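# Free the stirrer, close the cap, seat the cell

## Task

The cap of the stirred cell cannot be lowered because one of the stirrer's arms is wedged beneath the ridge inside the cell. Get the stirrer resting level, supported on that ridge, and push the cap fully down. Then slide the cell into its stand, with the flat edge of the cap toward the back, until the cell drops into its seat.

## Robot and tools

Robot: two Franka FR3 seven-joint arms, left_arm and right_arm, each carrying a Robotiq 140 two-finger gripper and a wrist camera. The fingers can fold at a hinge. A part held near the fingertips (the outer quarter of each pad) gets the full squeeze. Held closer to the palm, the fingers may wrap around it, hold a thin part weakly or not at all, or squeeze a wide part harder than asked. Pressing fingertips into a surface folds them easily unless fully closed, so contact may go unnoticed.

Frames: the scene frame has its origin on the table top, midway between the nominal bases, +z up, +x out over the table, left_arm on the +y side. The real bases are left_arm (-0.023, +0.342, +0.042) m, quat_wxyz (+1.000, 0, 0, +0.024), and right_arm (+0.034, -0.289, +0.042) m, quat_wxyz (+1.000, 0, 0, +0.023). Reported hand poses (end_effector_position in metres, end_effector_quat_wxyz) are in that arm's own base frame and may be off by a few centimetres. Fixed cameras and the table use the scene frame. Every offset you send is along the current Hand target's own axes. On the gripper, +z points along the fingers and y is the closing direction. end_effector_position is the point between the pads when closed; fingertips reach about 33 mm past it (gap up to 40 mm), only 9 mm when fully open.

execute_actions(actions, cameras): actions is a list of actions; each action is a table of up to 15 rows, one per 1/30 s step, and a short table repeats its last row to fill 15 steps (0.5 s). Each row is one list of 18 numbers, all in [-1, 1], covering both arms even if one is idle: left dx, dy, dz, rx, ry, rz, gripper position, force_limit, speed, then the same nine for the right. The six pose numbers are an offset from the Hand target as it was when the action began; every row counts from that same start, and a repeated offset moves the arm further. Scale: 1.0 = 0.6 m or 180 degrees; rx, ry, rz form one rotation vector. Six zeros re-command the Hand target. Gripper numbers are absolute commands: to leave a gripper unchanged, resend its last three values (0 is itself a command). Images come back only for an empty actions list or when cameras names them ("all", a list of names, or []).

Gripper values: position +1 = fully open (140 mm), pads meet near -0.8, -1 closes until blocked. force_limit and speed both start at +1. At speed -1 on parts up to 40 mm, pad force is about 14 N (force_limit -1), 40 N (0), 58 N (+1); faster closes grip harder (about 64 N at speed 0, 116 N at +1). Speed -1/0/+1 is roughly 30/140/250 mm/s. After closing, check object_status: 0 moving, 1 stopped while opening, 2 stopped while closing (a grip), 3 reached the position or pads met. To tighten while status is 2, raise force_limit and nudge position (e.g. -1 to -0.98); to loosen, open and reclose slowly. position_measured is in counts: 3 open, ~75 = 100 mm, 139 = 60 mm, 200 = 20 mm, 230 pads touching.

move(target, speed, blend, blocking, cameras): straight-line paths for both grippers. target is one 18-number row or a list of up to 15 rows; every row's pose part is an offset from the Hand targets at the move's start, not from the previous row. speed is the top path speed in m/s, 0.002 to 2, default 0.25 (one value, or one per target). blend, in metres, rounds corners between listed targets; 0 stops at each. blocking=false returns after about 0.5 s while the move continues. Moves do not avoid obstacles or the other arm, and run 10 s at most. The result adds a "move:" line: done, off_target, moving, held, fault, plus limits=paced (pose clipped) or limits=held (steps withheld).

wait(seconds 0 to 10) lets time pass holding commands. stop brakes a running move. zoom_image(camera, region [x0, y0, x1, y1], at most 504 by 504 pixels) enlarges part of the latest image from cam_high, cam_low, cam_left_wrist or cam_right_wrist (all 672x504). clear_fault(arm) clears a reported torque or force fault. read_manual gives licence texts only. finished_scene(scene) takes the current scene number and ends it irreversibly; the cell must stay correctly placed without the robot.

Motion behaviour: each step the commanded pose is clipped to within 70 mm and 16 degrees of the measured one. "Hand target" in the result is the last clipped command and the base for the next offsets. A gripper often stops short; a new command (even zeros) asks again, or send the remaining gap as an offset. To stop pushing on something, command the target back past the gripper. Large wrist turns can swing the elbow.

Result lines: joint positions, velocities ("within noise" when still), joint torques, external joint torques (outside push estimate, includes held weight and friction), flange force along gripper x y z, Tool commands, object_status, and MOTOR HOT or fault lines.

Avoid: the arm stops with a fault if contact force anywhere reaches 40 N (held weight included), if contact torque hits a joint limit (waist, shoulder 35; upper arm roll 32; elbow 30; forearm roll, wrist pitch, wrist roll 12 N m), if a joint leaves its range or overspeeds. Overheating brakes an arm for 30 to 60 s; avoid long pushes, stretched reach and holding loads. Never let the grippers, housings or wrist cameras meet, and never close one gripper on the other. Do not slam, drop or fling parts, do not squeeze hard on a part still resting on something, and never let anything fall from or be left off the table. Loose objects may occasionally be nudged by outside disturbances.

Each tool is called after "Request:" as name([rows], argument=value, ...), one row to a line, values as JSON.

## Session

Solved. Next scene.

Request:
execute_actions(actions=[])

Request:
zoom_image(camera="cam_high", region=[240, 200, 460, 420])

Scene clock: 0.00 s.
left_arm: end_effector_position=(+0.6773, -0.0497, +0.3347) position_measured=3 object_status=3 end_effector_quat_wxyz=(+0.148, +0.988, +0.023, -0.026) | right_arm: end_effector_position=(+0.1171, -0.3148, +0.2767) position_measured=3 object_status=3 end_effector_quat_wxyz=(+0.137, +0.924, -0.305, -0.186)
Joint positions: left_arm=[0.034 0.477 0.045 -1.13 -0.315 1.539 -1.542] | right_arm=[-0.876 -0.576 0.037 -2.517 -0.411 1.73 -1.672]
Joint velocities: within noise
Joint torques (N m): no reading
External joint torques (N m): no reading
Flange force (N): no reading
Hand target: left_arm +0.6773, -0.0497, +0.3347; +0.148, +0.988, +0.023, -0.026 | right_arm +0.1171, -0.3148, +0.2767; +0.137, +0.924, -0.305, -0.186
Tool commands: left_gripper/position=+1.0 left_gripper/force_limit=+1.0 left_gripper/speed=+1.0 right_gripper/position=+1.0 right_gripper/force_limit=+1.0 right_gripper/speed=+1.0

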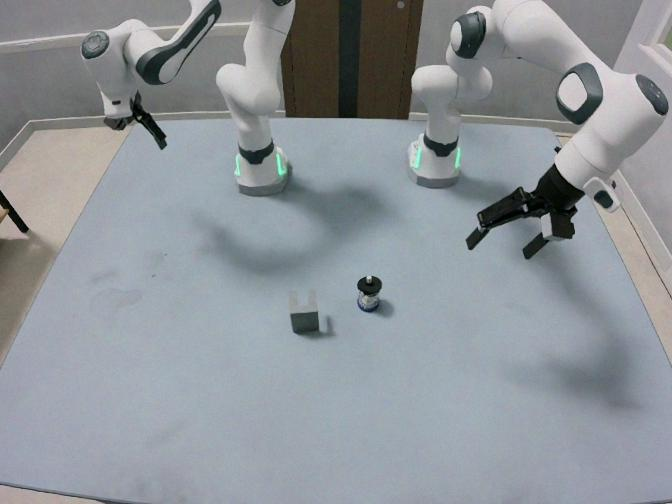

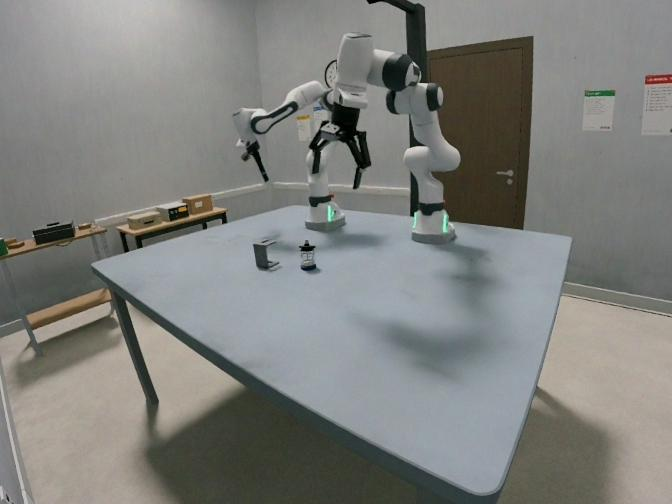

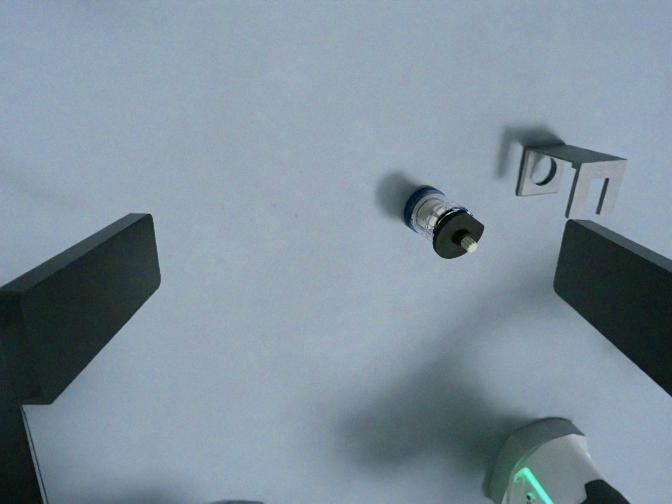

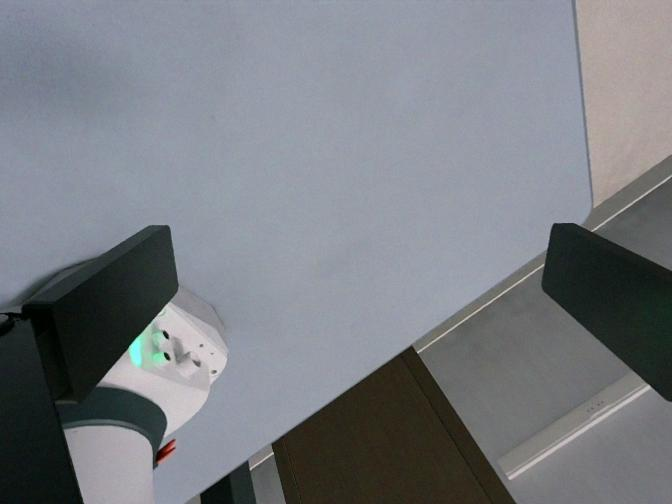

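Scaled by 2.291 from the camera's 672x504 image, which has a finer 960x720 frame.

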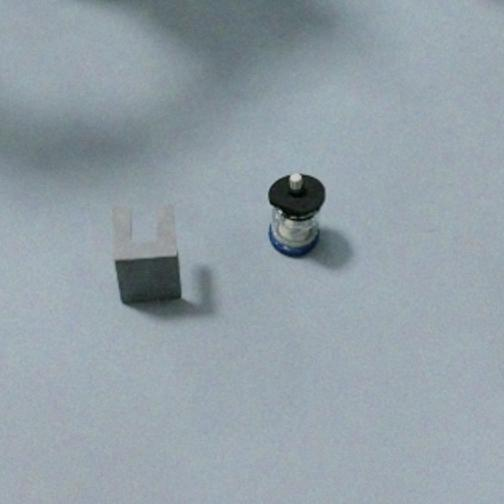

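Request:
move(target=[-0.277,-0.295,0.075,-0.205,0.215,0.489,0.3,-1,-0.8,-0.116,-0.8115,-0.529,0.0895,0.1215,-0.199,0.0,-0.5,-0.5], speed=0.2, cameras=["all"])

Scene clock: 23.37 s.
left_arm: end_effector_position=(+0.5013, +0.0996, +0.2503) position_measured=91 object_status=3 end_effector_quat_wxyz=(+0.379, +0.599, -0.594, +0.380) | right_arm: end_effector_position=(+0.4484, +0.1509, +0.3995) position_measured=129 object_status=3 end_effector_quat_wxyz=(-0.001, +1.000, +0.002, -0.003)
Joint positions: left_arm=[0.748 0.419 -0.075 -1.74 -0.793 1.345 0.823] | right_arm=[-0.519 -0.357 0.689 -1.887 0.226 1.6 -1.445]
Joint velocities: left_arm=[0 0 0.001 0 -0.001 0 0.007] | right_arm=[within noise]
Joint torques (N m): left_arm=[0.61 -43.23 -2.26 21.11 -1.11 -1.2 0.35] | right_arm=[-1.24 -11.63 -6.56 25.68 0.68 2.85 0.22]
External joint torques (N m): left_arm=[0.82 -0.45 -0.49 -0.34 0.37 -0.53 0.32] | right_arm=[-1.26 -0.07 0.91 2.02 -0.18 0.22 0.22]
Flange force (N): left_arm=[0.8 3.1 -0.1] | right_arm=[8.6 -3.4 -5.9]
Hand target: left_arm +0.5001, +0.0998, +0.2498; +0.380, +0.597, -0.596, +0.380 | right_arm +0.4503, +0.1505, +0.4001; +0.000, +1.000, +0.000, +0.000
Off the commanded pose: left_arm 0.001 m, 0 deg | right_arm 0.002 m, 0 deg.
move: done

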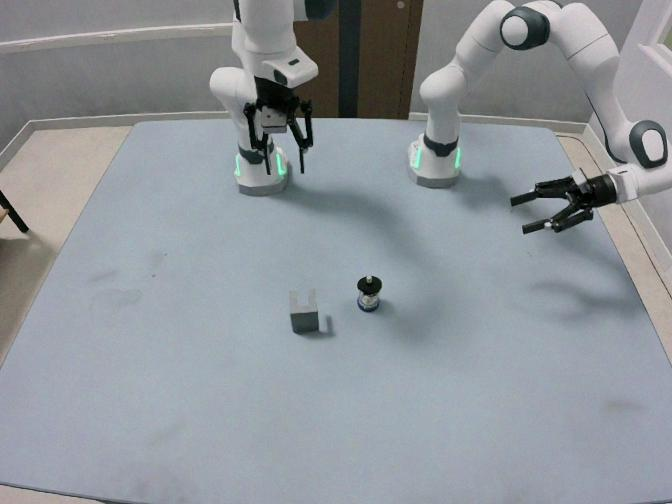

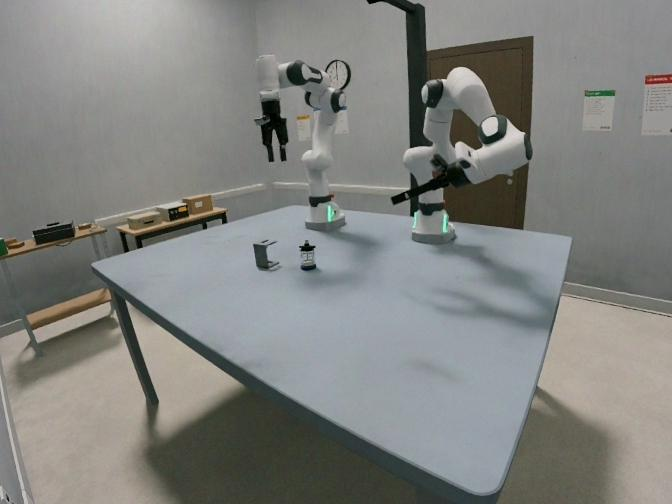

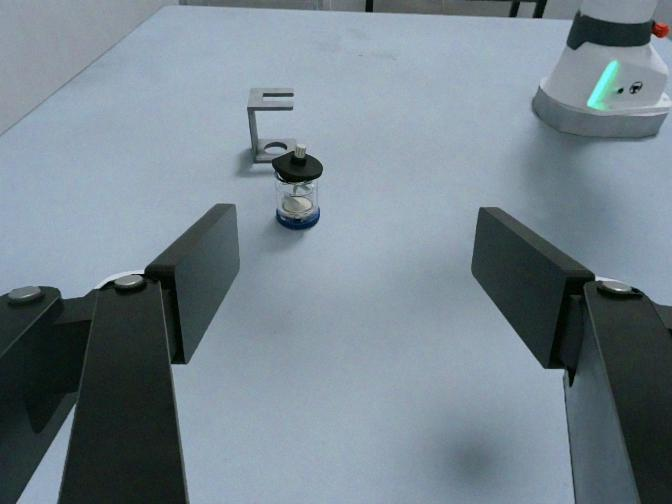

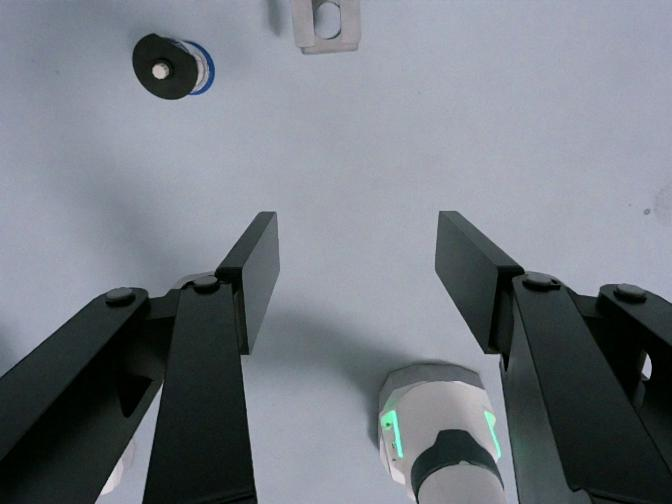

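Request:
move([
  [-0.0964,-0.0923,0.5412,0,0.083,0,1,-1,0,0,0,0,0,0,0,0.0,-0.5,-0.5],
  [-0.1172,-0.0923,0.7054,0,0.083,0,1,-1,0,0,0,0,0,0,0,0.0,-0.5,-0.5],
], speed=[0.2,0.1], blend=[0.02,0], cameras=["cam_left_wrist"])

Request:
zoom_image(camera="cam_left_wrist", region=[240, 40, 480, 380])

Scene clock: 46.90 s.
left_arm: end_effector_position=(+0.5545, -0.2544, +0.0082) position_measured=3 object_status=3 end_effector_quat_wxyz=(+0.457, +0.542, -0.541, +0.453) | right_arm: end_effector_position=(+0.4484, +0.1509, +0.3995) position_measured=129 object_status=3 end_effector_quat_wxyz=(-0.001, +1.000, +0.002, -0.003)
Joint positions: left_arm=[0.389 0.936 -0.331 -1.858 -1.217 1.9 1.123] | right_arm=[-0.519 -0.357 0.689 -1.887 0.226 1.6 -1.445]
Joint velocities: left_arm=[0.001 0 -0.001 0.001 0.001 0.001 0.006] | right_arm=[within noise]
Joint torques (N m): left_arm=[0.19 -45.05 -10.05 12.69 -1.5 -1.77 0.35] | right_arm=[-1.23 -11.6 -6.57 25.67 0.68 2.87 0.23]
External joint torques (N m): left_arm=[0.13 -0.62 -0.64 -0.26 -0.74 0.07 0.32] | right_arm=[-1.19 -0.13 0.95 2.05 -0.18 0.24 0.23]
Flange force (N): left_arm=[2.5 3.2 1.1] | right_arm=[8.5 -3.5 -5.9]
Hand target: left_arm +0.5558, -0.2541, +0.0072; +0.454, +0.542, -0.541, +0.454 | right_arm +0.4503, +0.1505, +0.4001; +0.000, +1.000, +0.000, +0.000
Off the commanded pose: left_arm 0.002 m, 0 deg | right_arm 0.002 m, 0 deg.
move: done
Images, in order (width x height): cam_left_wrist 672x504.

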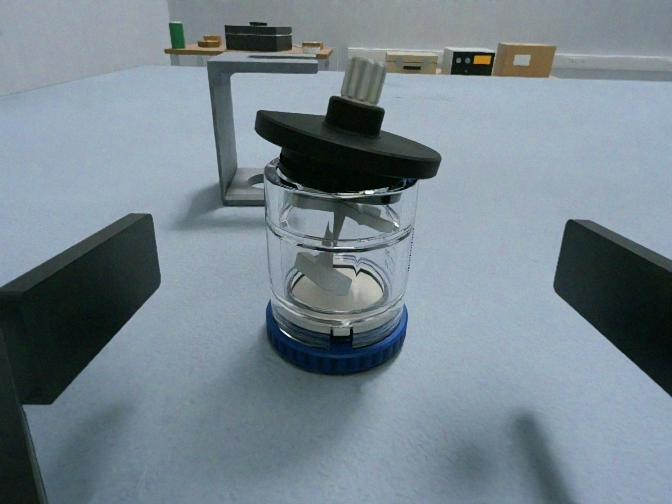

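Scaled by 1.482 from the camera's 672x504 image, which has a finer 960x720 frame.

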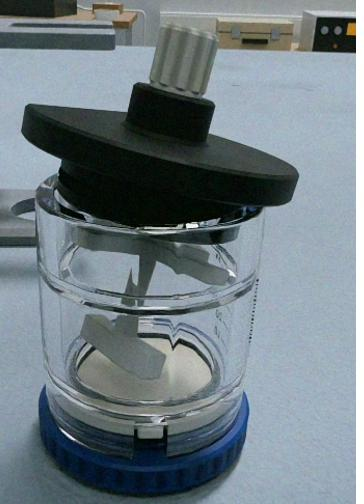

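Request:
move([
  [-0.0025,-0.0115,-0.014,0,0,0,1,-1,0,0,0,0,0,0,0,0.0,-0.5,-0.5],
  [-0.0025,-0.0115,-0.014,0,0,0,-1,-1,-1,0,0,0,0,0,0,0.0,-0.5,-0.5],
], speed=0.08)

Request:
wait(seconds=1, cameras=["cam_left_wrist"])

Request:
zoom_image(camera="cam_left_wrist", region=[270, 30, 450, 210])

Scene clock: 56.73 s.
left_arm: end_effector_position=(+0.5632, -0.2460, +0.0082) position_measured=150 object_status=0 end_effector_quat_wxyz=(+0.453, +0.541, -0.542, +0.456) | right_arm: end_effector_position=(+0.4484, +0.1509, +0.3995) position_measured=129 object_status=3 end_effector_quat_wxyz=(-0.001, +1.000, +0.002, -0.003)
Joint positions: left_arm=[0.391 0.946 -0.321 -1.83 -1.21 1.887 1.118] | right_arm=[-0.519 -0.357 0.689 -1.887 0.226 1.6 -1.445]
Joint torques (N m): left_arm=[0.32 -45.61 -9.27 13.05 -0.74 -2.07 -0.09] | right_arm=[-1.29 -11.6 -6.57 25.61 0.7 2.87 0.2]
External joint torques (N m): left_arm=[0.31 -0.53 0.08 -0.25 0.08 -0.19 -0.12] | right_arm=[-1.33 -0.14 0.84 2.03 -0.16 0.25 0.2]
Flange force (N): left_arm=[1.9 1.6 -1.1] | right_arm=[8.3 -3.2 -5.8]
Hand target: left_arm +0.5627, -0.2455, +0.0072; +0.454, +0.542, -0.541, +0.454 | right_arm +0.4503, +0.1505, +0.4001; +0.000, +1.000, +0.000, +0.000
Off the commanded pose: left_arm 0.001 m, 0 deg | right_arm 0.002 m, 0 deg.
move: done

Scene clock: 57.73 s.
left_arm: end_effector_position=(+0.5632, -0.2460, +0.0082) position_measured=150 object_status=2 end_effector_quat_wxyz=(+0.453, +0.541, -0.542, +0.456) | right_arm: end_effector_position=(+0.4484, +0.1509, +0.3995) position_measured=129 object_status=3 end_effector_quat_wxyz=(-0.001, +1.000, +0.002, -0.003)
Joint positions: left_arm=[0.391 0.946 -0.321 -1.83 -1.21 1.887 1.118] | right_arm=[-0.519 -0.357 0.689 -1.887 0.226 1.6 -1.445]
Joint torques (N m): left_arm=[0.31 -45.62 -9.29 13.08 -0.74 -2.07 -0.08] | right_arm=[-1.3 -11.59 -6.5 25.66 0.66 2.87 0.26]
External joint torques (N m): left_arm=[0.34 -0.6 0.09 -0.2 0.08 -0.19 -0.11] | right_arm=[-1.26 -0.26 0.98 2.14 -0.2 0.25 0.26]
Flange force (N): left_arm=[1.9 1.6 -1.1] | right_arm=[8.5 -3.6 -6.1]
Hand target: left_arm +0.5627, -0.2455, +0.0072; +0.454, +0.542, -0.541, +0.454 | right_arm +0.4503, +0.1505, +0.4001; +0.000, +1.000, +0.000, +0.000
Tool commands: left_gripper/position=-1.0 left_gripper/force_limit=-1.0 left_gripper/speed=-1.0 right_gripper/position=+0.0 right_gripper/force_limit=-0.5 right_gripper/speed=-0.5
Off the commanded pose: left_arm 0.001 m, 0 deg | right_arm 0.002 m, 0 deg.
wait: 1.00 s; at rest by 0.17 s
Images, in order (width x height): cam_left_wrist 672x504.

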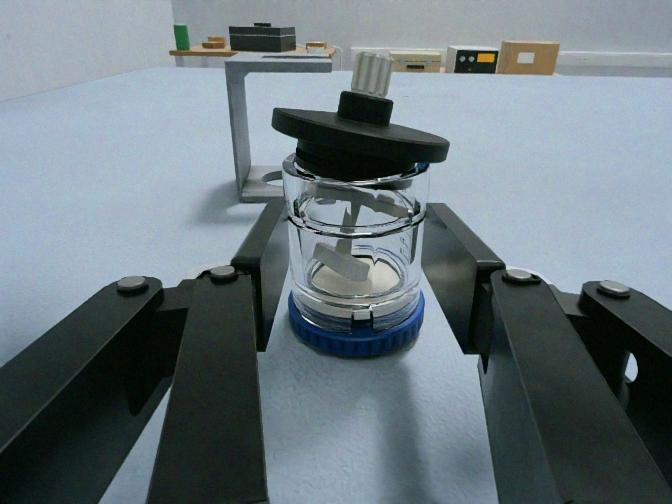

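Scaled by 2.800 from the camera's 672x504 image, which has a finer 960x720 frame.

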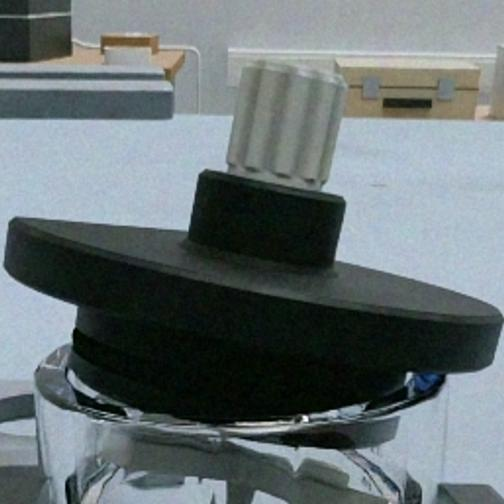

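Request:
move([
  [0,0,0,0,0,0,-1,-1,-1,0.136,-0.326,0.05,0,0,0,0.0,-0.5,-0.5],
  [0,0,0,0,0,0,-1,-1,-1,0.136,-0.326,0.4,0,0,0,0.0,-0.5,-0.5],
], speed=0.15, blend=[0.04,0], cameras=["cam_right_wrist","cam_high"])

Request:
zoom_image(camera="cam_right_wrist", region=[250, 90, 470, 290])

Scene clock: 67.90 s.
left_arm: end_effector_position=(+0.5632, -0.2460, +0.0082) position_measured=150 object_status=2 end_effector_quat_wxyz=(+0.453, +0.541, -0.542, +0.456) | right_arm: end_effector_position=(+0.5305, +0.3450, +0.1594) position_measured=129 object_status=3 end_effector_quat_wxyz=(+0.000, +1.000, +0.002, -0.003)
Joint positions: left_arm=[0.391 0.946 -0.321 -1.83 -1.21 1.887 1.118] | right_arm=[-0.177 0.452 0.859 -1.793 -0.381 2.062 -0.756]
Joint velocities: left_arm=[within noise] | right_arm=[0 0 0 -0.001 0 0.003 0.007]
Joint torques (N m): left_arm=[0.3 -45.64 -9.31 13.08 -0.74 -2.09 -0.1] | right_arm=[-0.24 -35.01 10.18 23.86 0.2 2.8 0.19]
External joint torques (N m): left_arm=[0.12 -0.55 -0.08 -0.28 0.07 -0.23 -0.13] | right_arm=[-0.07 -1.21 -0.73 1.33 -0.5 0.19 0.19]
Flange force (N): left_arm=[2.0 1.7 -0.8] | right_arm=[2.9 -1.9 -1.3]
Hand target: left_arm +0.5627, -0.2455, +0.0072; +0.454, +0.542, -0.541, +0.454 | right_arm +0.5318, +0.3463, +0.1602; +0.000, +1.000, +0.000, +0.000
Off the commanded pose: left_arm 0.001 m, 0 deg | right_arm 0.002 m, 0 deg.
move: done
Images, in order (width x height): cam_high 672x504, cam_right_wrist 672x504.

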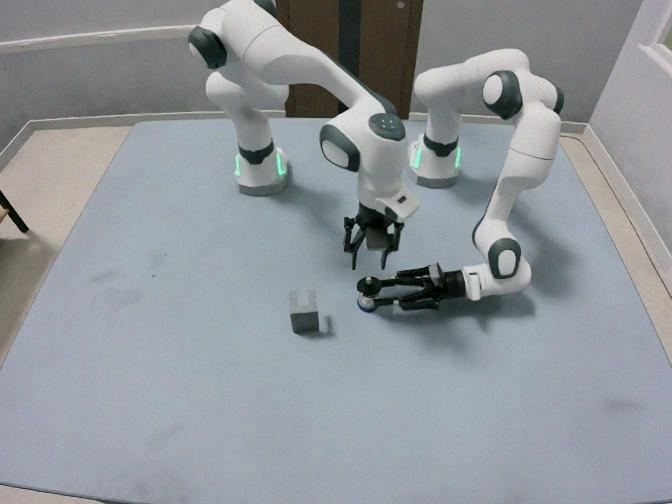

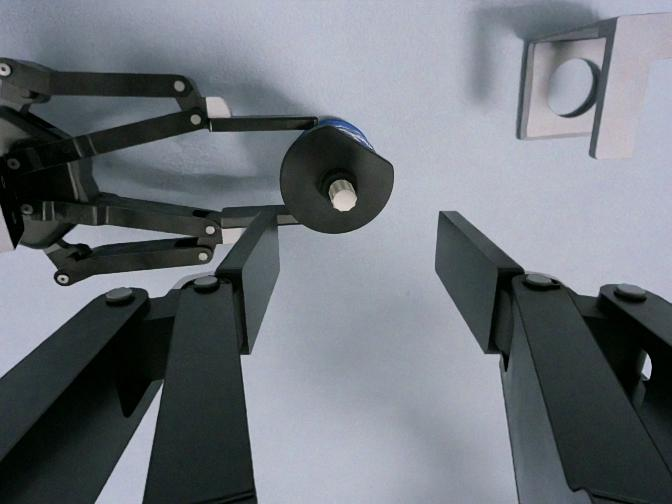

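Scaled by 2.291 from the camera's 672x504 image, which has a finer 960x720 frame.

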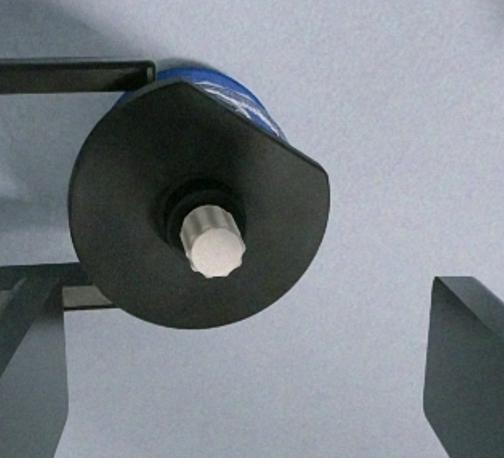

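Request:
move(target=[0,0,0,0,0,0,-1,-1,-1,0.007,-0.007,0.0887,0,0,0,-0.3,-0.5,-0.5], speed=0.08, cameras=["cam_right_wrist","cam_left_wrist"])

Request:
zoom_image(camera="cam_right_wrist", region=[250, 120, 450, 320])

Scene clock: 77.43 s.
left_arm: end_effector_position=(+0.5632, -0.2460, +0.0082) position_measured=150 object_status=2 end_effector_quat_wxyz=(+0.453, +0.541, -0.542, +0.456) | right_arm: end_effector_position=(+0.5347, +0.3491, +0.1065) position_measured=167 object_status=3 end_effector_quat_wxyz=(+0.001, +1.000, +0.002, -0.003)
Joint positions: left_arm=[0.391 0.946 -0.321 -1.83 -1.21 1.887 1.118] | right_arm=[-0.123 0.534 0.797 -1.813 -0.448 2.151 -0.716]
Joint velocities: left_arm=[within noise] | right_arm=[0 0.002 -0.002 0 0 0.003 0.006]
Joint torques (N m): left_arm=[0.32 -45.59 -9.26 13.08 -0.73 -2.07 -0.11] | right_arm=[-0.17 -37.85 11.39 22.79 0.21 2.79 0.26]
External joint torques (N m): left_arm=[0.07 -0.5 -0.07 -0.28 0.09 -0.21 -0.14] | right_arm=[-0.01 -1.13 -0.76 1.25 -0.45 0.18 0.25]
Flange force (N): left_arm=[1.9 1.5 -0.7] | right_arm=[2.8 -2.1 -0.6]
Hand target: left_arm +0.5627, -0.2455, +0.0072; +0.454, +0.542, -0.541, +0.454 | right_arm +0.5360, +0.3505, +0.1070; +0.000, +1.000, +0.000, +0.000
Off the commanded pose: left_arm 0.001 m, 0 deg | right_arm 0.002 m, 0 deg.
move: done
Images, in order (width x height): cam_left_wrist 672x504, cam_right_wrist 672x504.

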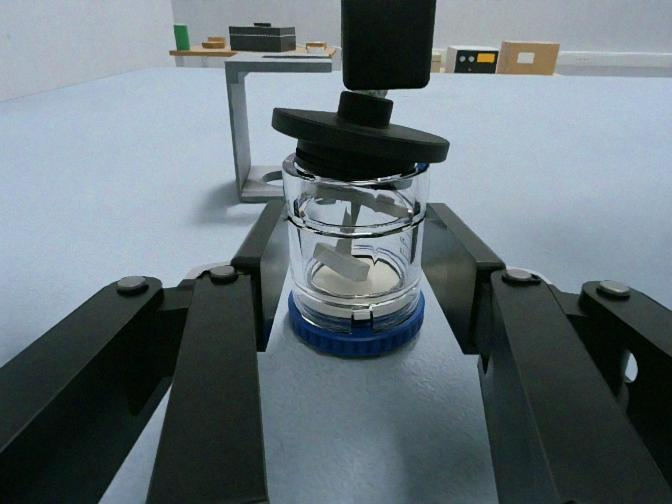

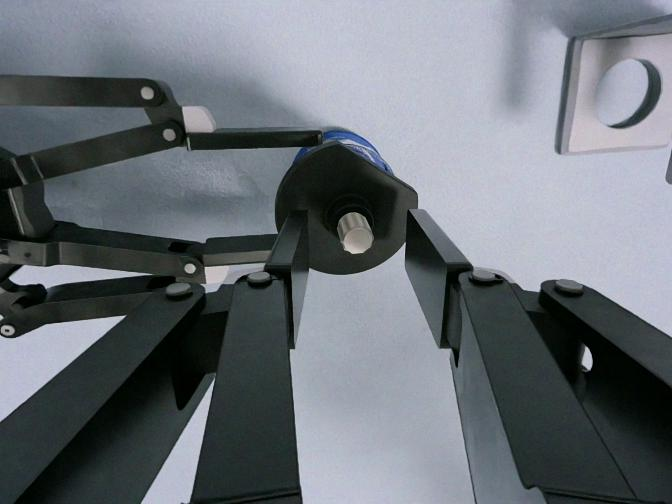

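Scaled by 2.520 from the camera's 672x504 image, which has a finer 960x720 frame.

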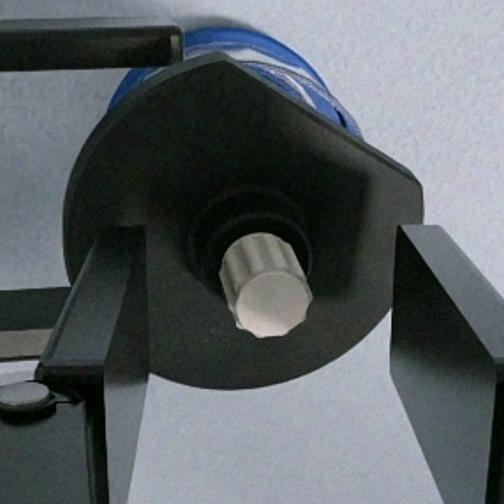

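Request:
move(target=[0,0,0,0,0,0,-1,-1,-1,0,-0.001,0,0,0,0,-1,-0.2,-1], speed=0.06)

Request:
wait(seconds=1)

Request:
move(target=[0,0,0,0,0,0,-1,-1,-1,0,0,-0.1,0,0,0,-1,-0.2,-1], speed=0.06, cameras=["cam_left_wrist","cam_right_wrist"])

Request:
zoom_image(camera="cam_left_wrist", region=[260, 0, 460, 240])

Scene clock: 84.40 s.
left_arm: end_effector_position=(+0.5632, -0.2460, +0.0082) position_measured=150 object_status=2 end_effector_quat_wxyz=(+0.453, +0.541, -0.542, +0.456) | right_arm: end_effector_position=(+0.5350, +0.3506, +0.1069) position_measured=210 object_status=0 end_effector_quat_wxyz=(+0.000, +1.000, +0.001, -0.002)
Joint positions: left_arm=[0.391 0.946 -0.321 -1.83 -1.21 1.887 1.118] | right_arm=[-0.12 0.534 0.795 -1.812 -0.448 2.153 -0.713]
Joint torques (N m): left_arm=[0.28 -45.65 -9.3 13.16 -0.75 -2.08 -0.13] | right_arm=[-0.53 -37.29 10.97 22.66 0.37 2.62 0.22]
External joint torques (N m): left_arm=[0.18 -0.64 -0.03 -0.13 0.07 -0.21 -0.15] | right_arm=[-0.55 -0.59 -1.27 1.22 -0.28 0.01 0.22]
Flange force (N): left_arm=[2.0 1.2 -0.9] | right_arm=[4.1 -1.9 -0.2]
Hand target: left_arm +0.5627, -0.2455, +0.0072; +0.454, +0.542, -0.541, +0.454 | right_arm +0.5360, +0.3511, +0.1070; +0.000, +1.000, +0.000, +0.000
Off the commanded pose: left_arm 0.001 m, 0 deg | right_arm 0.001 m, 0 deg.
move: done

Scene clock: 85.40 s.
left_arm: end_effector_position=(+0.5632, -0.2460, +0.0082) position_measured=150 object_status=2 end_effector_quat_wxyz=(+0.453, +0.541, -0.542, +0.456) | right_arm: end_effector_position=(+0.5350, +0.3507, +0.1069) position_measured=210 object_status=2 end_effector_quat_wxyz=(+0.000, +1.000, +0.001, -0.002)
Joint positions: left_arm=[0.391 0.946 -0.321 -1.83 -1.21 1.887 1.118] | right_arm=[-0.12 0.534 0.795 -1.812 -0.448 2.153 -0.713]
Joint torques (N m): left_arm=[0.33 -45.61 -9.31 13.17 -0.74 -2.07 -0.1] | right_arm=[-0.55 -37.37 11.03 22.56 0.36 2.68 0.26]
External joint torques (N m): left_arm=[0.27 -0.65 -0.03 -0.06 0.07 -0.2 -0.13] | right_arm=[-0.47 -0.69 -1.13 1.09 -0.3 0.07 0.26]
Flange force (N): left_arm=[1.9 1.1 -1.0] | right_arm=[3.2 -1.5 -0.2]
Hand target: left_arm +0.5627, -0.2455, +0.0072; +0.454, +0.542, -0.541, +0.454 | right_arm +0.5360, +0.3511, +0.1070; +0.000, +1.000, +0.000, +0.000
Tool commands: left_gripper/position=-1.0 left_gripper/force_limit=-1.0 left_gripper/speed=-1.0 right_gripper/position=-1.0 right_gripper/force_limit=-0.2 right_gripper/speed=-1.0
Off the commanded pose: left_arm 0.001 m, 0 deg | right_arm 0.001 m, 0 deg.
wait: 1.00 s; at rest by 0.17 s

Scene clock: 87.03 s.
left_arm: end_effector_position=(+0.5630, -0.2460, +0.0082) position_measured=150 object_status=2 end_effector_quat_wxyz=(+0.453, +0.541, -0.542, +0.456) | right_arm: end_effector_position=(+0.5364, +0.3519, +0.1661) position_measured=210 object_status=2 end_effector_quat_wxyz=(-0.001, +1.000, -0.002, +0.001)
Joint positions: left_arm=[0.391 0.946 -0.321 -1.83 -1.21 1.886 1.118] | right_arm=[-0.156 0.462 0.851 -1.758 -0.387 2.047 -0.745]
Joint velocities: left_arm=[within noise] | right_arm=[-0.001 0 0 0 0 -0.005 -0.003]
Joint torques (N m): left_arm=[0.05 -45.58 -9.31 13.02 -0.82 -1.96 -0.09] | right_arm=[-1.25 -36.03 11.11 24.44 1.26 2.46 -0.09]
External joint torques (N m): left_arm=[0.01 -0.51 0.02 -0.27 -0.01 -0.08 -0.12] | right_arm=[-1.18 -1.3 -0.06 1.72 0.56 -0.19 -0.09]
Flange force (N): left_arm=[1.9 1.6 -0.4] | right_arm=[1.0 1.7 -4.9]
Hand target: left_arm +0.5627, -0.2455, +0.0072; +0.454, +0.542, -0.541, +0.454 | right_arm +0.5360, +0.3510, +0.1670; +0.000, +1.000, +0.000, +0.000
Off the commanded pose: left_arm 0.001 m, 0 deg | right_arm 0.001 m, 0 deg.
move: done
Images, in order (width x height): cam_left_wrist 672x504, cam_right_wrist 672x504.

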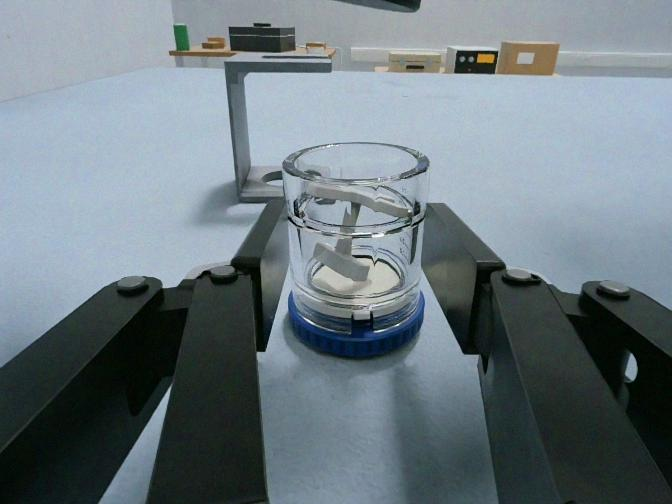

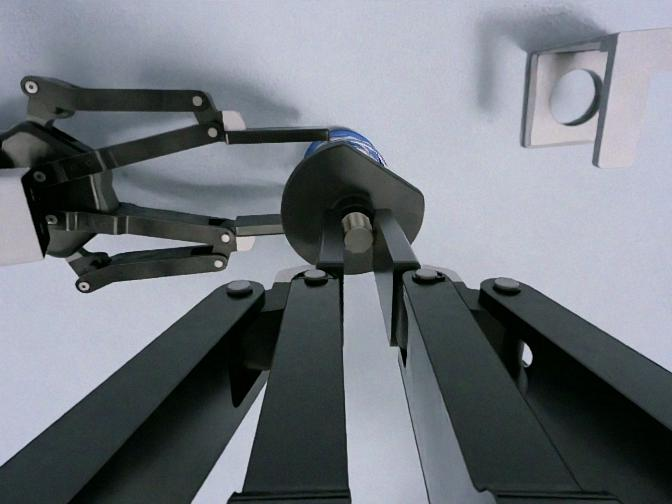

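Scaled by 2.100 from the camera's 672x504 image, which has a finer 960x720 frame.

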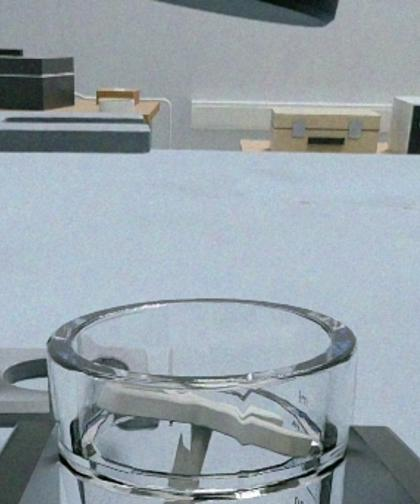

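Request:
move([
  [0,0,0,0,0,0,-1,-1,-1,-0.2267,0.235,0.02,0,-0.078,0,-1,-0.2,-1],
  [0,0,0,0,0,0,-1,-1,-1,-0.2267,0.235,0.202,0,-0.078,0,-1,-0.2,-1],
], speed=0.12, blend=[0.03,0], cameras=["cam_left_wrist","cam_right_wrist"])

Request:
zoom_image(camera="cam_left_wrist", region=[440, 60, 640, 260])

Scene clock: 96.60 s.
left_arm: end_effector_position=(+0.5630, -0.2460, +0.0082) position_measured=150 object_status=2 end_effector_quat_wxyz=(+0.453, +0.541, -0.542, +0.456) | right_arm: end_effector_position=(+0.3979, +0.2091, +0.0453) position_measured=210 object_status=2 end_effector_quat_wxyz=(+0.000, +0.992, +0.002, -0.125)
Joint positions: left_arm=[0.391 0.946 -0.321 -1.83 -1.21 1.886 1.118] | right_arm=[-0.491 0.29 0.917 -2.311 -0.162 2.252 -1.026]
Joint velocities: left_arm=[within noise] | right_arm=[0 0 -0.001 0 -0.001 0 0.005]
Joint torques (N m): left_arm=[0.02 -45.62 -9.28 13.01 -0.82 -1.98 -0.11] | right_arm=[-0.17 -23.83 6.38 20.62 0.14 2.2 0.17]
External joint torques (N m): left_arm=[-0.02 -0.47 0.07 -0.32 0 -0.09 -0.14] | right_arm=[-0.19 -0.66 -0.61 1.57 -0.41 0.19 0.18]
Flange force (N): left_arm=[1.8 1.6 -0.4] | right_arm=[5.1 -1.7 -0.8]
Hand target: left_arm +0.5627, -0.2455, +0.0072; +0.454, +0.542, -0.541, +0.454 | right_arm +0.3999, +0.2102, +0.0457; +0.000, +0.992, +0.000, -0.122
Off the commanded pose: left_arm 0.001 m, 0 deg | right_arm 0.002 m, 0 deg.
move: done
Images, in order (width x height): cam_left_wrist 672x504, cam_right_wrist 672x504.

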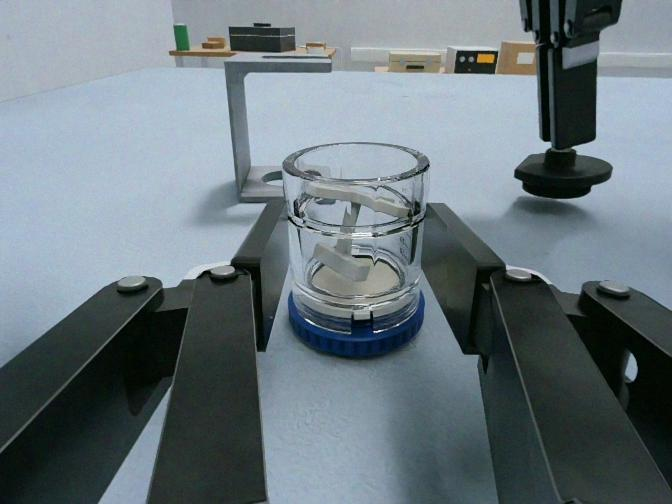

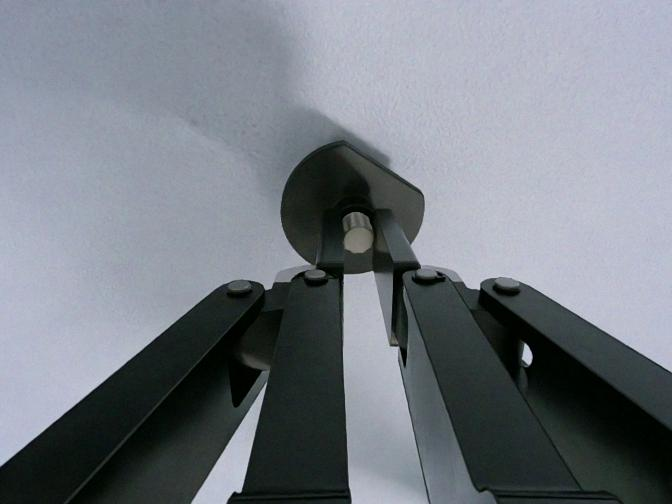

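Scaled by 2.520 from the camera's 672x504 image, which has a finer 960x720 frame.

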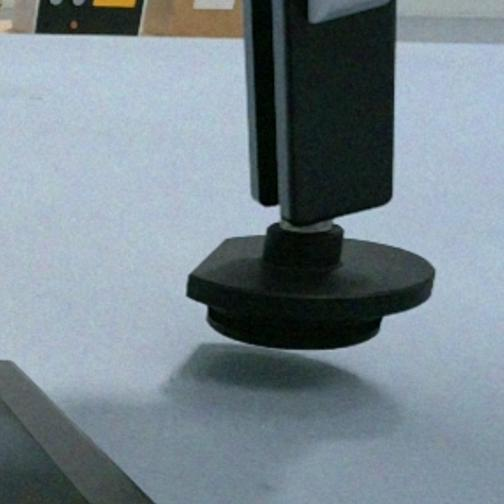

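Request:
move(target=[0,0,0,0,0,0,-1,-1,-1,0.0024,0,0.0097,0,0,0,-1,-0.2,-1], speed=0.04)

Request:
move(target=[0,0,0,0,0,0,-1,-1,-1,0.0008,0,0.0032,0,0,0,-1,-0.2,-1], speed=0.02, cameras=["cam_left_wrist"])

Request:
zoom_image(camera="cam_left_wrist", region=[440, 60, 640, 260])

Scene clock: 102.20 s.
left_arm: end_effector_position=(+0.5630, -0.2460, +0.0082) position_measured=150 object_status=2 end_effector_quat_wxyz=(+0.453, +0.541, -0.542, +0.456) | right_arm: end_effector_position=(+0.3987, +0.2092, +0.0401) position_measured=210 object_status=2 end_effector_quat_wxyz=(+0.000, +0.992, +0.001, -0.124)
Joint positions: left_arm=[0.391 0.946 -0.321 -1.83 -1.21 1.886 1.118] | right_arm=[-0.478 0.304 0.902 -2.311 -0.175 2.264 -1.017]
Joint velocities: left_arm=[within noise] | right_arm=[0.002 0 -0.002 0.001 0 0.004 0.005]
Joint torques (N m): left_arm=[0.05 -45.6 -9.29 13.03 -0.83 -1.97 -0.11] | right_arm=[-0.07 -23.73 7.09 20 0.07 2.23 0.13]
External joint torques (N m): left_arm=[-0.12 -0.48 -0.05 -0.33 -0.01 -0.1 -0.14] | right_arm=[-0.1 -0.04 -0.13 1.22 -0.47 0.23 0.14]
Flange force (N): left_arm=[1.9 1.6 -0.2] | right_arm=[5.2 -2.1 0.5]
Hand target: left_arm +0.5627, -0.2455, +0.0072; +0.454, +0.542, -0.541, +0.454 | right_arm +0.3999, +0.2102, +0.0397; +0.000, +0.992, +0.000, -0.122
Off the commanded pose: left_arm 0.001 m, 0 deg | right_arm 0.002 m, 0 deg.
move: done

Scene clock: 102.90 s.
left_arm: end_effector_position=(+0.5630, -0.2460, +0.0082) position_measured=150 object_status=2 end_effector_quat_wxyz=(+0.453, +0.541, -0.542, +0.456) | right_arm: end_effector_position=(+0.3991, +0.2093, +0.0382) position_measured=210 object_status=2 end_effector_quat_wxyz=(+0.000, +0.992, +0.001, -0.124)
Joint positions: left_arm=[0.391 0.946 -0.321 -1.83 -1.21 1.886 1.118] | right_arm=[-0.472 0.308 0.895 -2.311 -0.179 2.268 -1.014]
Joint velocities: left_arm=[within noise] | right_arm=[0.005 -0.001 -0.003 0 0.001 0.003 0.002]
Joint torques (N m): left_arm=[0.04 -45.58 -9.28 13 -0.82 -1.98 -0.1] | right_arm=[-0.83 -23.93 7.13 19.72 0.02 2.22 0.17]
External joint torques (N m): left_arm=[0.06 -0.67 0.07 -0.22 -0.01 -0.1 -0.13] | right_arm=[-0.77 -0.01 -0.09 0.93 -0.51 0.2 0.18]
Flange force (N): left_arm=[2.2 1.6 -0.6] | right_arm=[3.4 -0.5 0.1]
Hand target: left_arm +0.5627, -0.2455, +0.0072; +0.454, +0.542, -0.541, +0.454 | right_arm +0.3999, +0.2102, +0.0377; +0.000, +0.992, +0.000, -0.122
Off the commanded pose: left_arm 0.001 m, 0 deg | right_arm 0.001 m, 0 deg.
move: done
Images, in order (width x height): cam_left_wrist 672x504.

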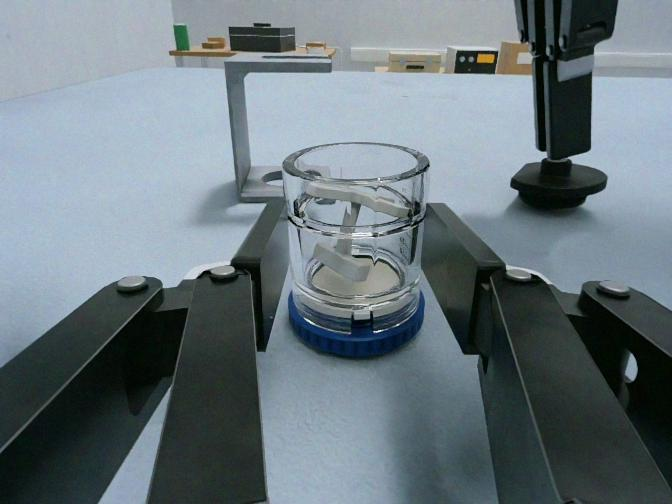

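Scaled by 2.520 from the camera's 672x504 image, which has a finer 960x720 frame.

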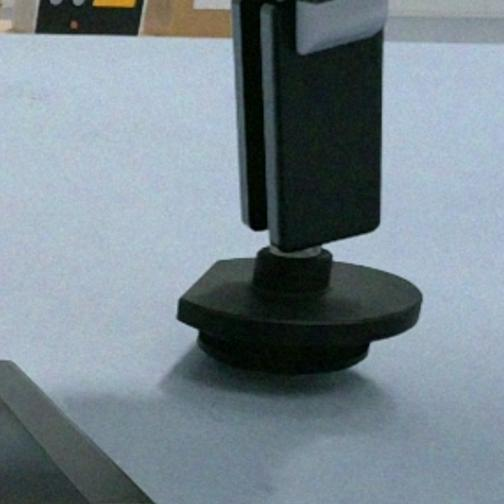

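Request:
move([
  [0,0,0,0,0,0,-1,-1,-1,0.0014,0,0.0055,0,0,0,-1,-0.2,-1],
  [0,0,0,0,0,0,-1,-1,-1,0.0014,0,0.0045,0,0,0,0.0,-0.2,-0.5],
  [0,0,0,0,0,0,-1,-1,-1,0,0,-0.15,0,0,0,0.0,-0.2,-0.5],
  [0,0,0,0,0,0,-1,-1,-1,0.143,-0.225,-0.355,0,0.078,0,0.0,-0.2,-0.5],
], speed=[0.02,0.05,0.1,0.2], cameras=["cam_left_wrist","cam_right_wrist"])

Request:
zoom_image(camera="cam_left_wrist", region=[270, 130, 450, 310])

Request:
zoom_image(camera="cam_right_wrist", region=[270, 90, 430, 250])

Scene clock: 115.93 s.
left_arm: end_effector_position=(+0.5630, -0.2460, +0.0082) position_measured=150 object_status=2 end_effector_quat_wxyz=(+0.453, +0.541, -0.542, +0.456) | right_arm: end_effector_position=(+0.5357, +0.3453, +0.2237) position_measured=129 object_status=3 end_effector_quat_wxyz=(-0.002, +1.000, +0.002, +0.001)
Joint positions: left_arm=[0.391 0.946 -0.321 -1.83 -1.21 1.886 1.118] | right_arm=[-0.163 0.378 0.851 -1.699 -0.301 1.943 -0.813]
Joint velocities: left_arm=[within noise] | right_arm=[0 -0.001 0.001 -0.001 0 -0.001 0.005]
Joint torques (N m): left_arm=[0.04 -45.58 -9.27 13.01 -0.81 -1.96 -0.12] | right_arm=[-0.19 -34.13 8.49 25.47 0.78 2.34 0.19]
External joint torques (N m): left_arm=[-0.05 -0.45 0.03 -0.36 0.01 -0.09 -0.15] | right_arm=[-0.13 -1.24 -0.64 1.95 0.03 -0.28 0.19]
Flange force (N): left_arm=[1.9 1.7 -0.4] | right_arm=[4.7 -2.8 -4.5]
Hand target: left_arm +0.5627, -0.2455, +0.0072; +0.454, +0.542, -0.541, +0.454 | right_arm +0.5349, +0.3450, +0.2236; +0.000, +1.000, +0.000, +0.000
Off the commanded pose: left_arm 0.001 m, 0 deg | right_arm 0.001 m, 0 deg.
move: done
Images, in order (width x height): cam_left_wrist 672x504, cam_right_wrist 672x504.

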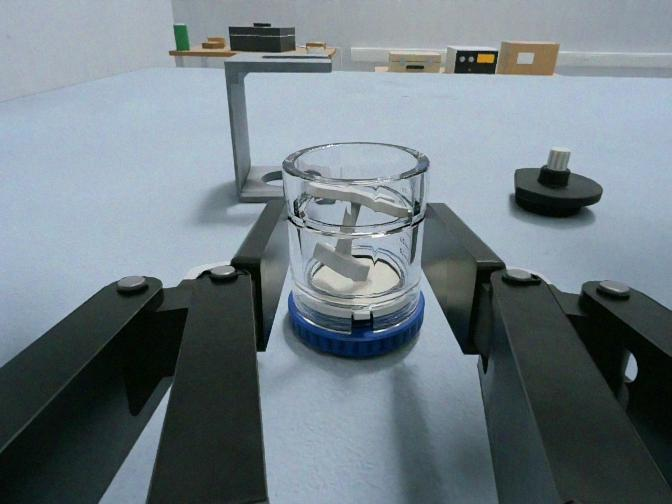

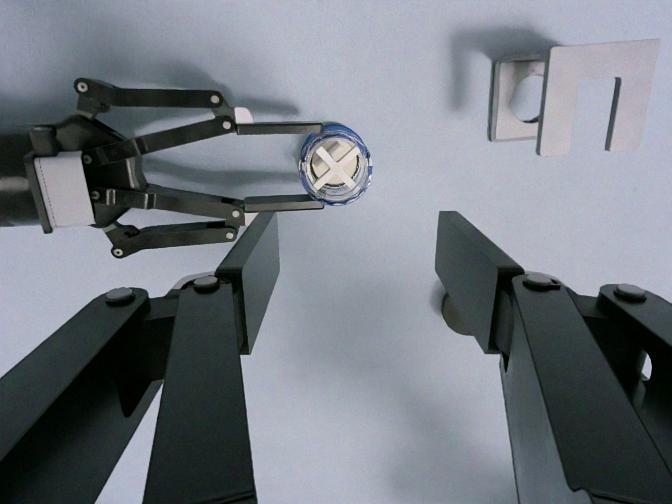

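Scaled by 2.800 from the camera's 672x504 image, which has a finer 960x720 frame.

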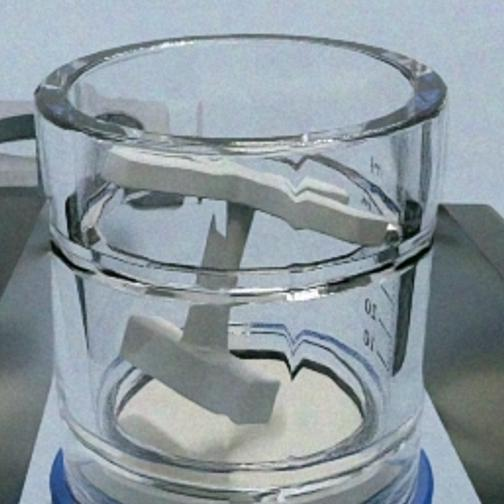

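Scaled by 3.150 from the camera's 672x504 image, which has a finer 960x720 frame.

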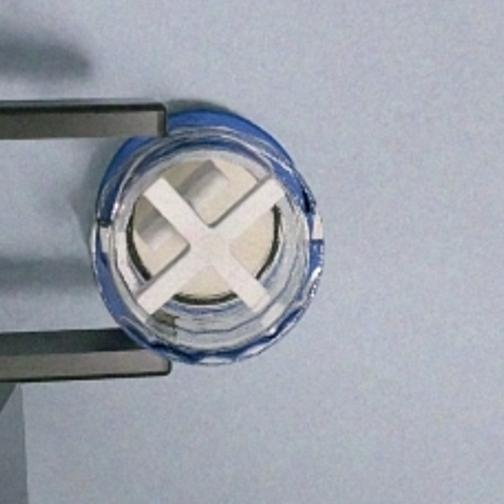

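Request:
move(target=[0,0,0,0,0,0,-1,-1,-1,-0.004,-0.0035,0.23,0.1066,0.2927,-0.2047,-0.66,-1,-0.5], speed=0.12, cameras=["cam_left_wrist","cam_right_wrist","cam_high"])

Request:
zoom_image(camera="cam_left_wrist", region=[260, 60, 460, 280])

Request:
zoom_image(camera="cam_right_wrist", region=[260, 200, 460, 400])

Scene clock: 150.70 s.
left_arm: end_effector_position=(+0.5630, -0.2460, +0.0082) position_measured=150 object_status=2 end_effector_quat_wxyz=(+0.453, +0.541, -0.542, +0.456) | right_arm: end_effector_position=(+0.5318, +0.3466, +0.0844) position_measured=213 object_status=3 end_effector_quat_wxyz=(-0.159, +0.835, +0.301, +0.431)
Joint positions: left_arm=[0.391 0.946 -0.321 -1.83 -1.21 1.886 1.118] | right_arm=[0.833 0.529 -0.406 -2.569 -0.369 4.079 -1.299]
Joint velocities: left_arm=[within noise] | right_arm=[-0.001 -0.001 0 0.001 0 0.002 -0.007]
Joint torques (N m): left_arm=[0.05 -45.56 -9.32 13.01 -0.82 -1.96 -0.11] | right_arm=[-0.2 -32.66 -4.56 11.54 1.4 3.87 -0.11]
External joint torques (N m): left_arm=[-0.01 -0.53 -0.02 -0.29 0 -0.08 -0.14] | right_arm=[-0.2 0.39 -0.31 1.09 0.61 0.3 -0.13]
Flange force (N): left_arm=[2.0 1.6 -0.4] | right_arm=[-1.6 -0.1 4.4]
Hand target: left_arm +0.5627, -0.2455, +0.0072; +0.454, +0.542, -0.541, +0.454 | right_arm +0.5324, +0.3472, +0.0856; -0.158, +0.833, +0.303, +0.434
Off the commanded pose: left_arm 0.001 m, 0 deg | right_arm 0.001 m, 0 deg.
move: done
Images, in order (width x height): cam_high 672x504, cam_left_wrist 672x504, cam_right_wrist 672x504.

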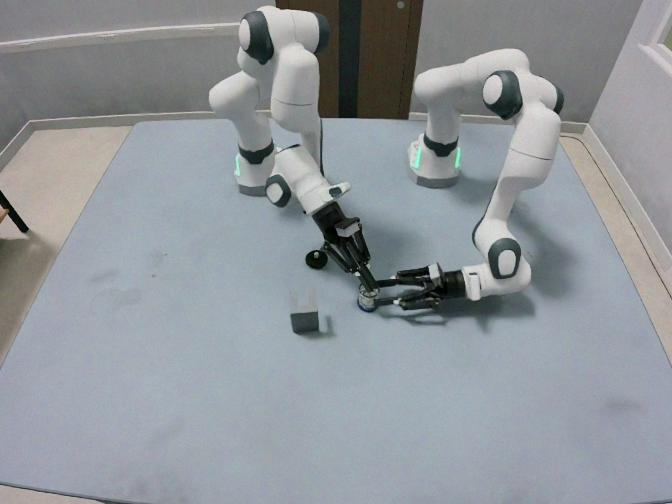

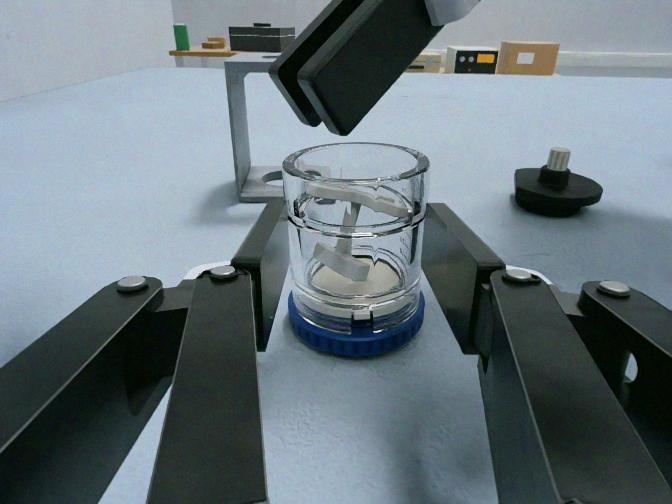

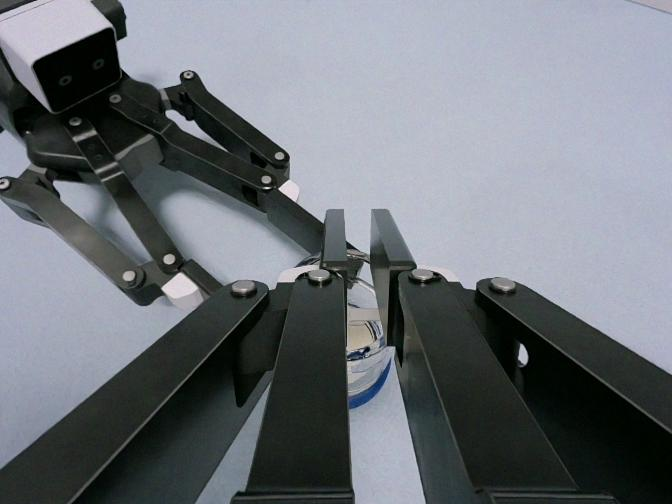

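Scaled by 2.291 from the camera's 672x504 image, which has a finer 960x720 frame.

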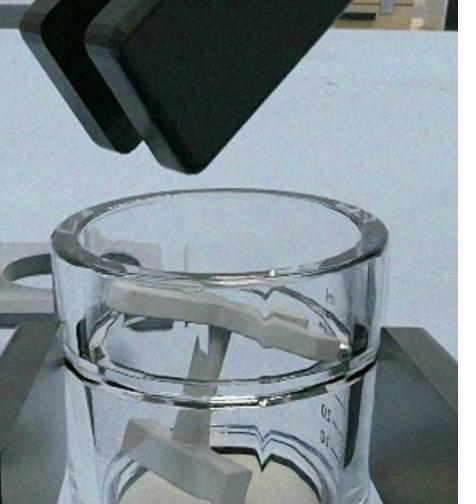

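Scaled by 2.520 from the camera's 672x504 image, which has a finer 960x720 frame.

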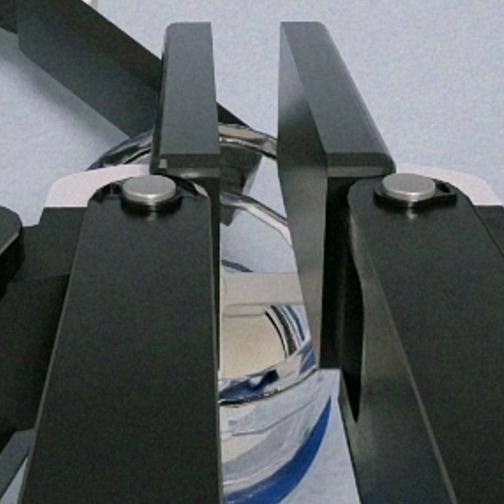

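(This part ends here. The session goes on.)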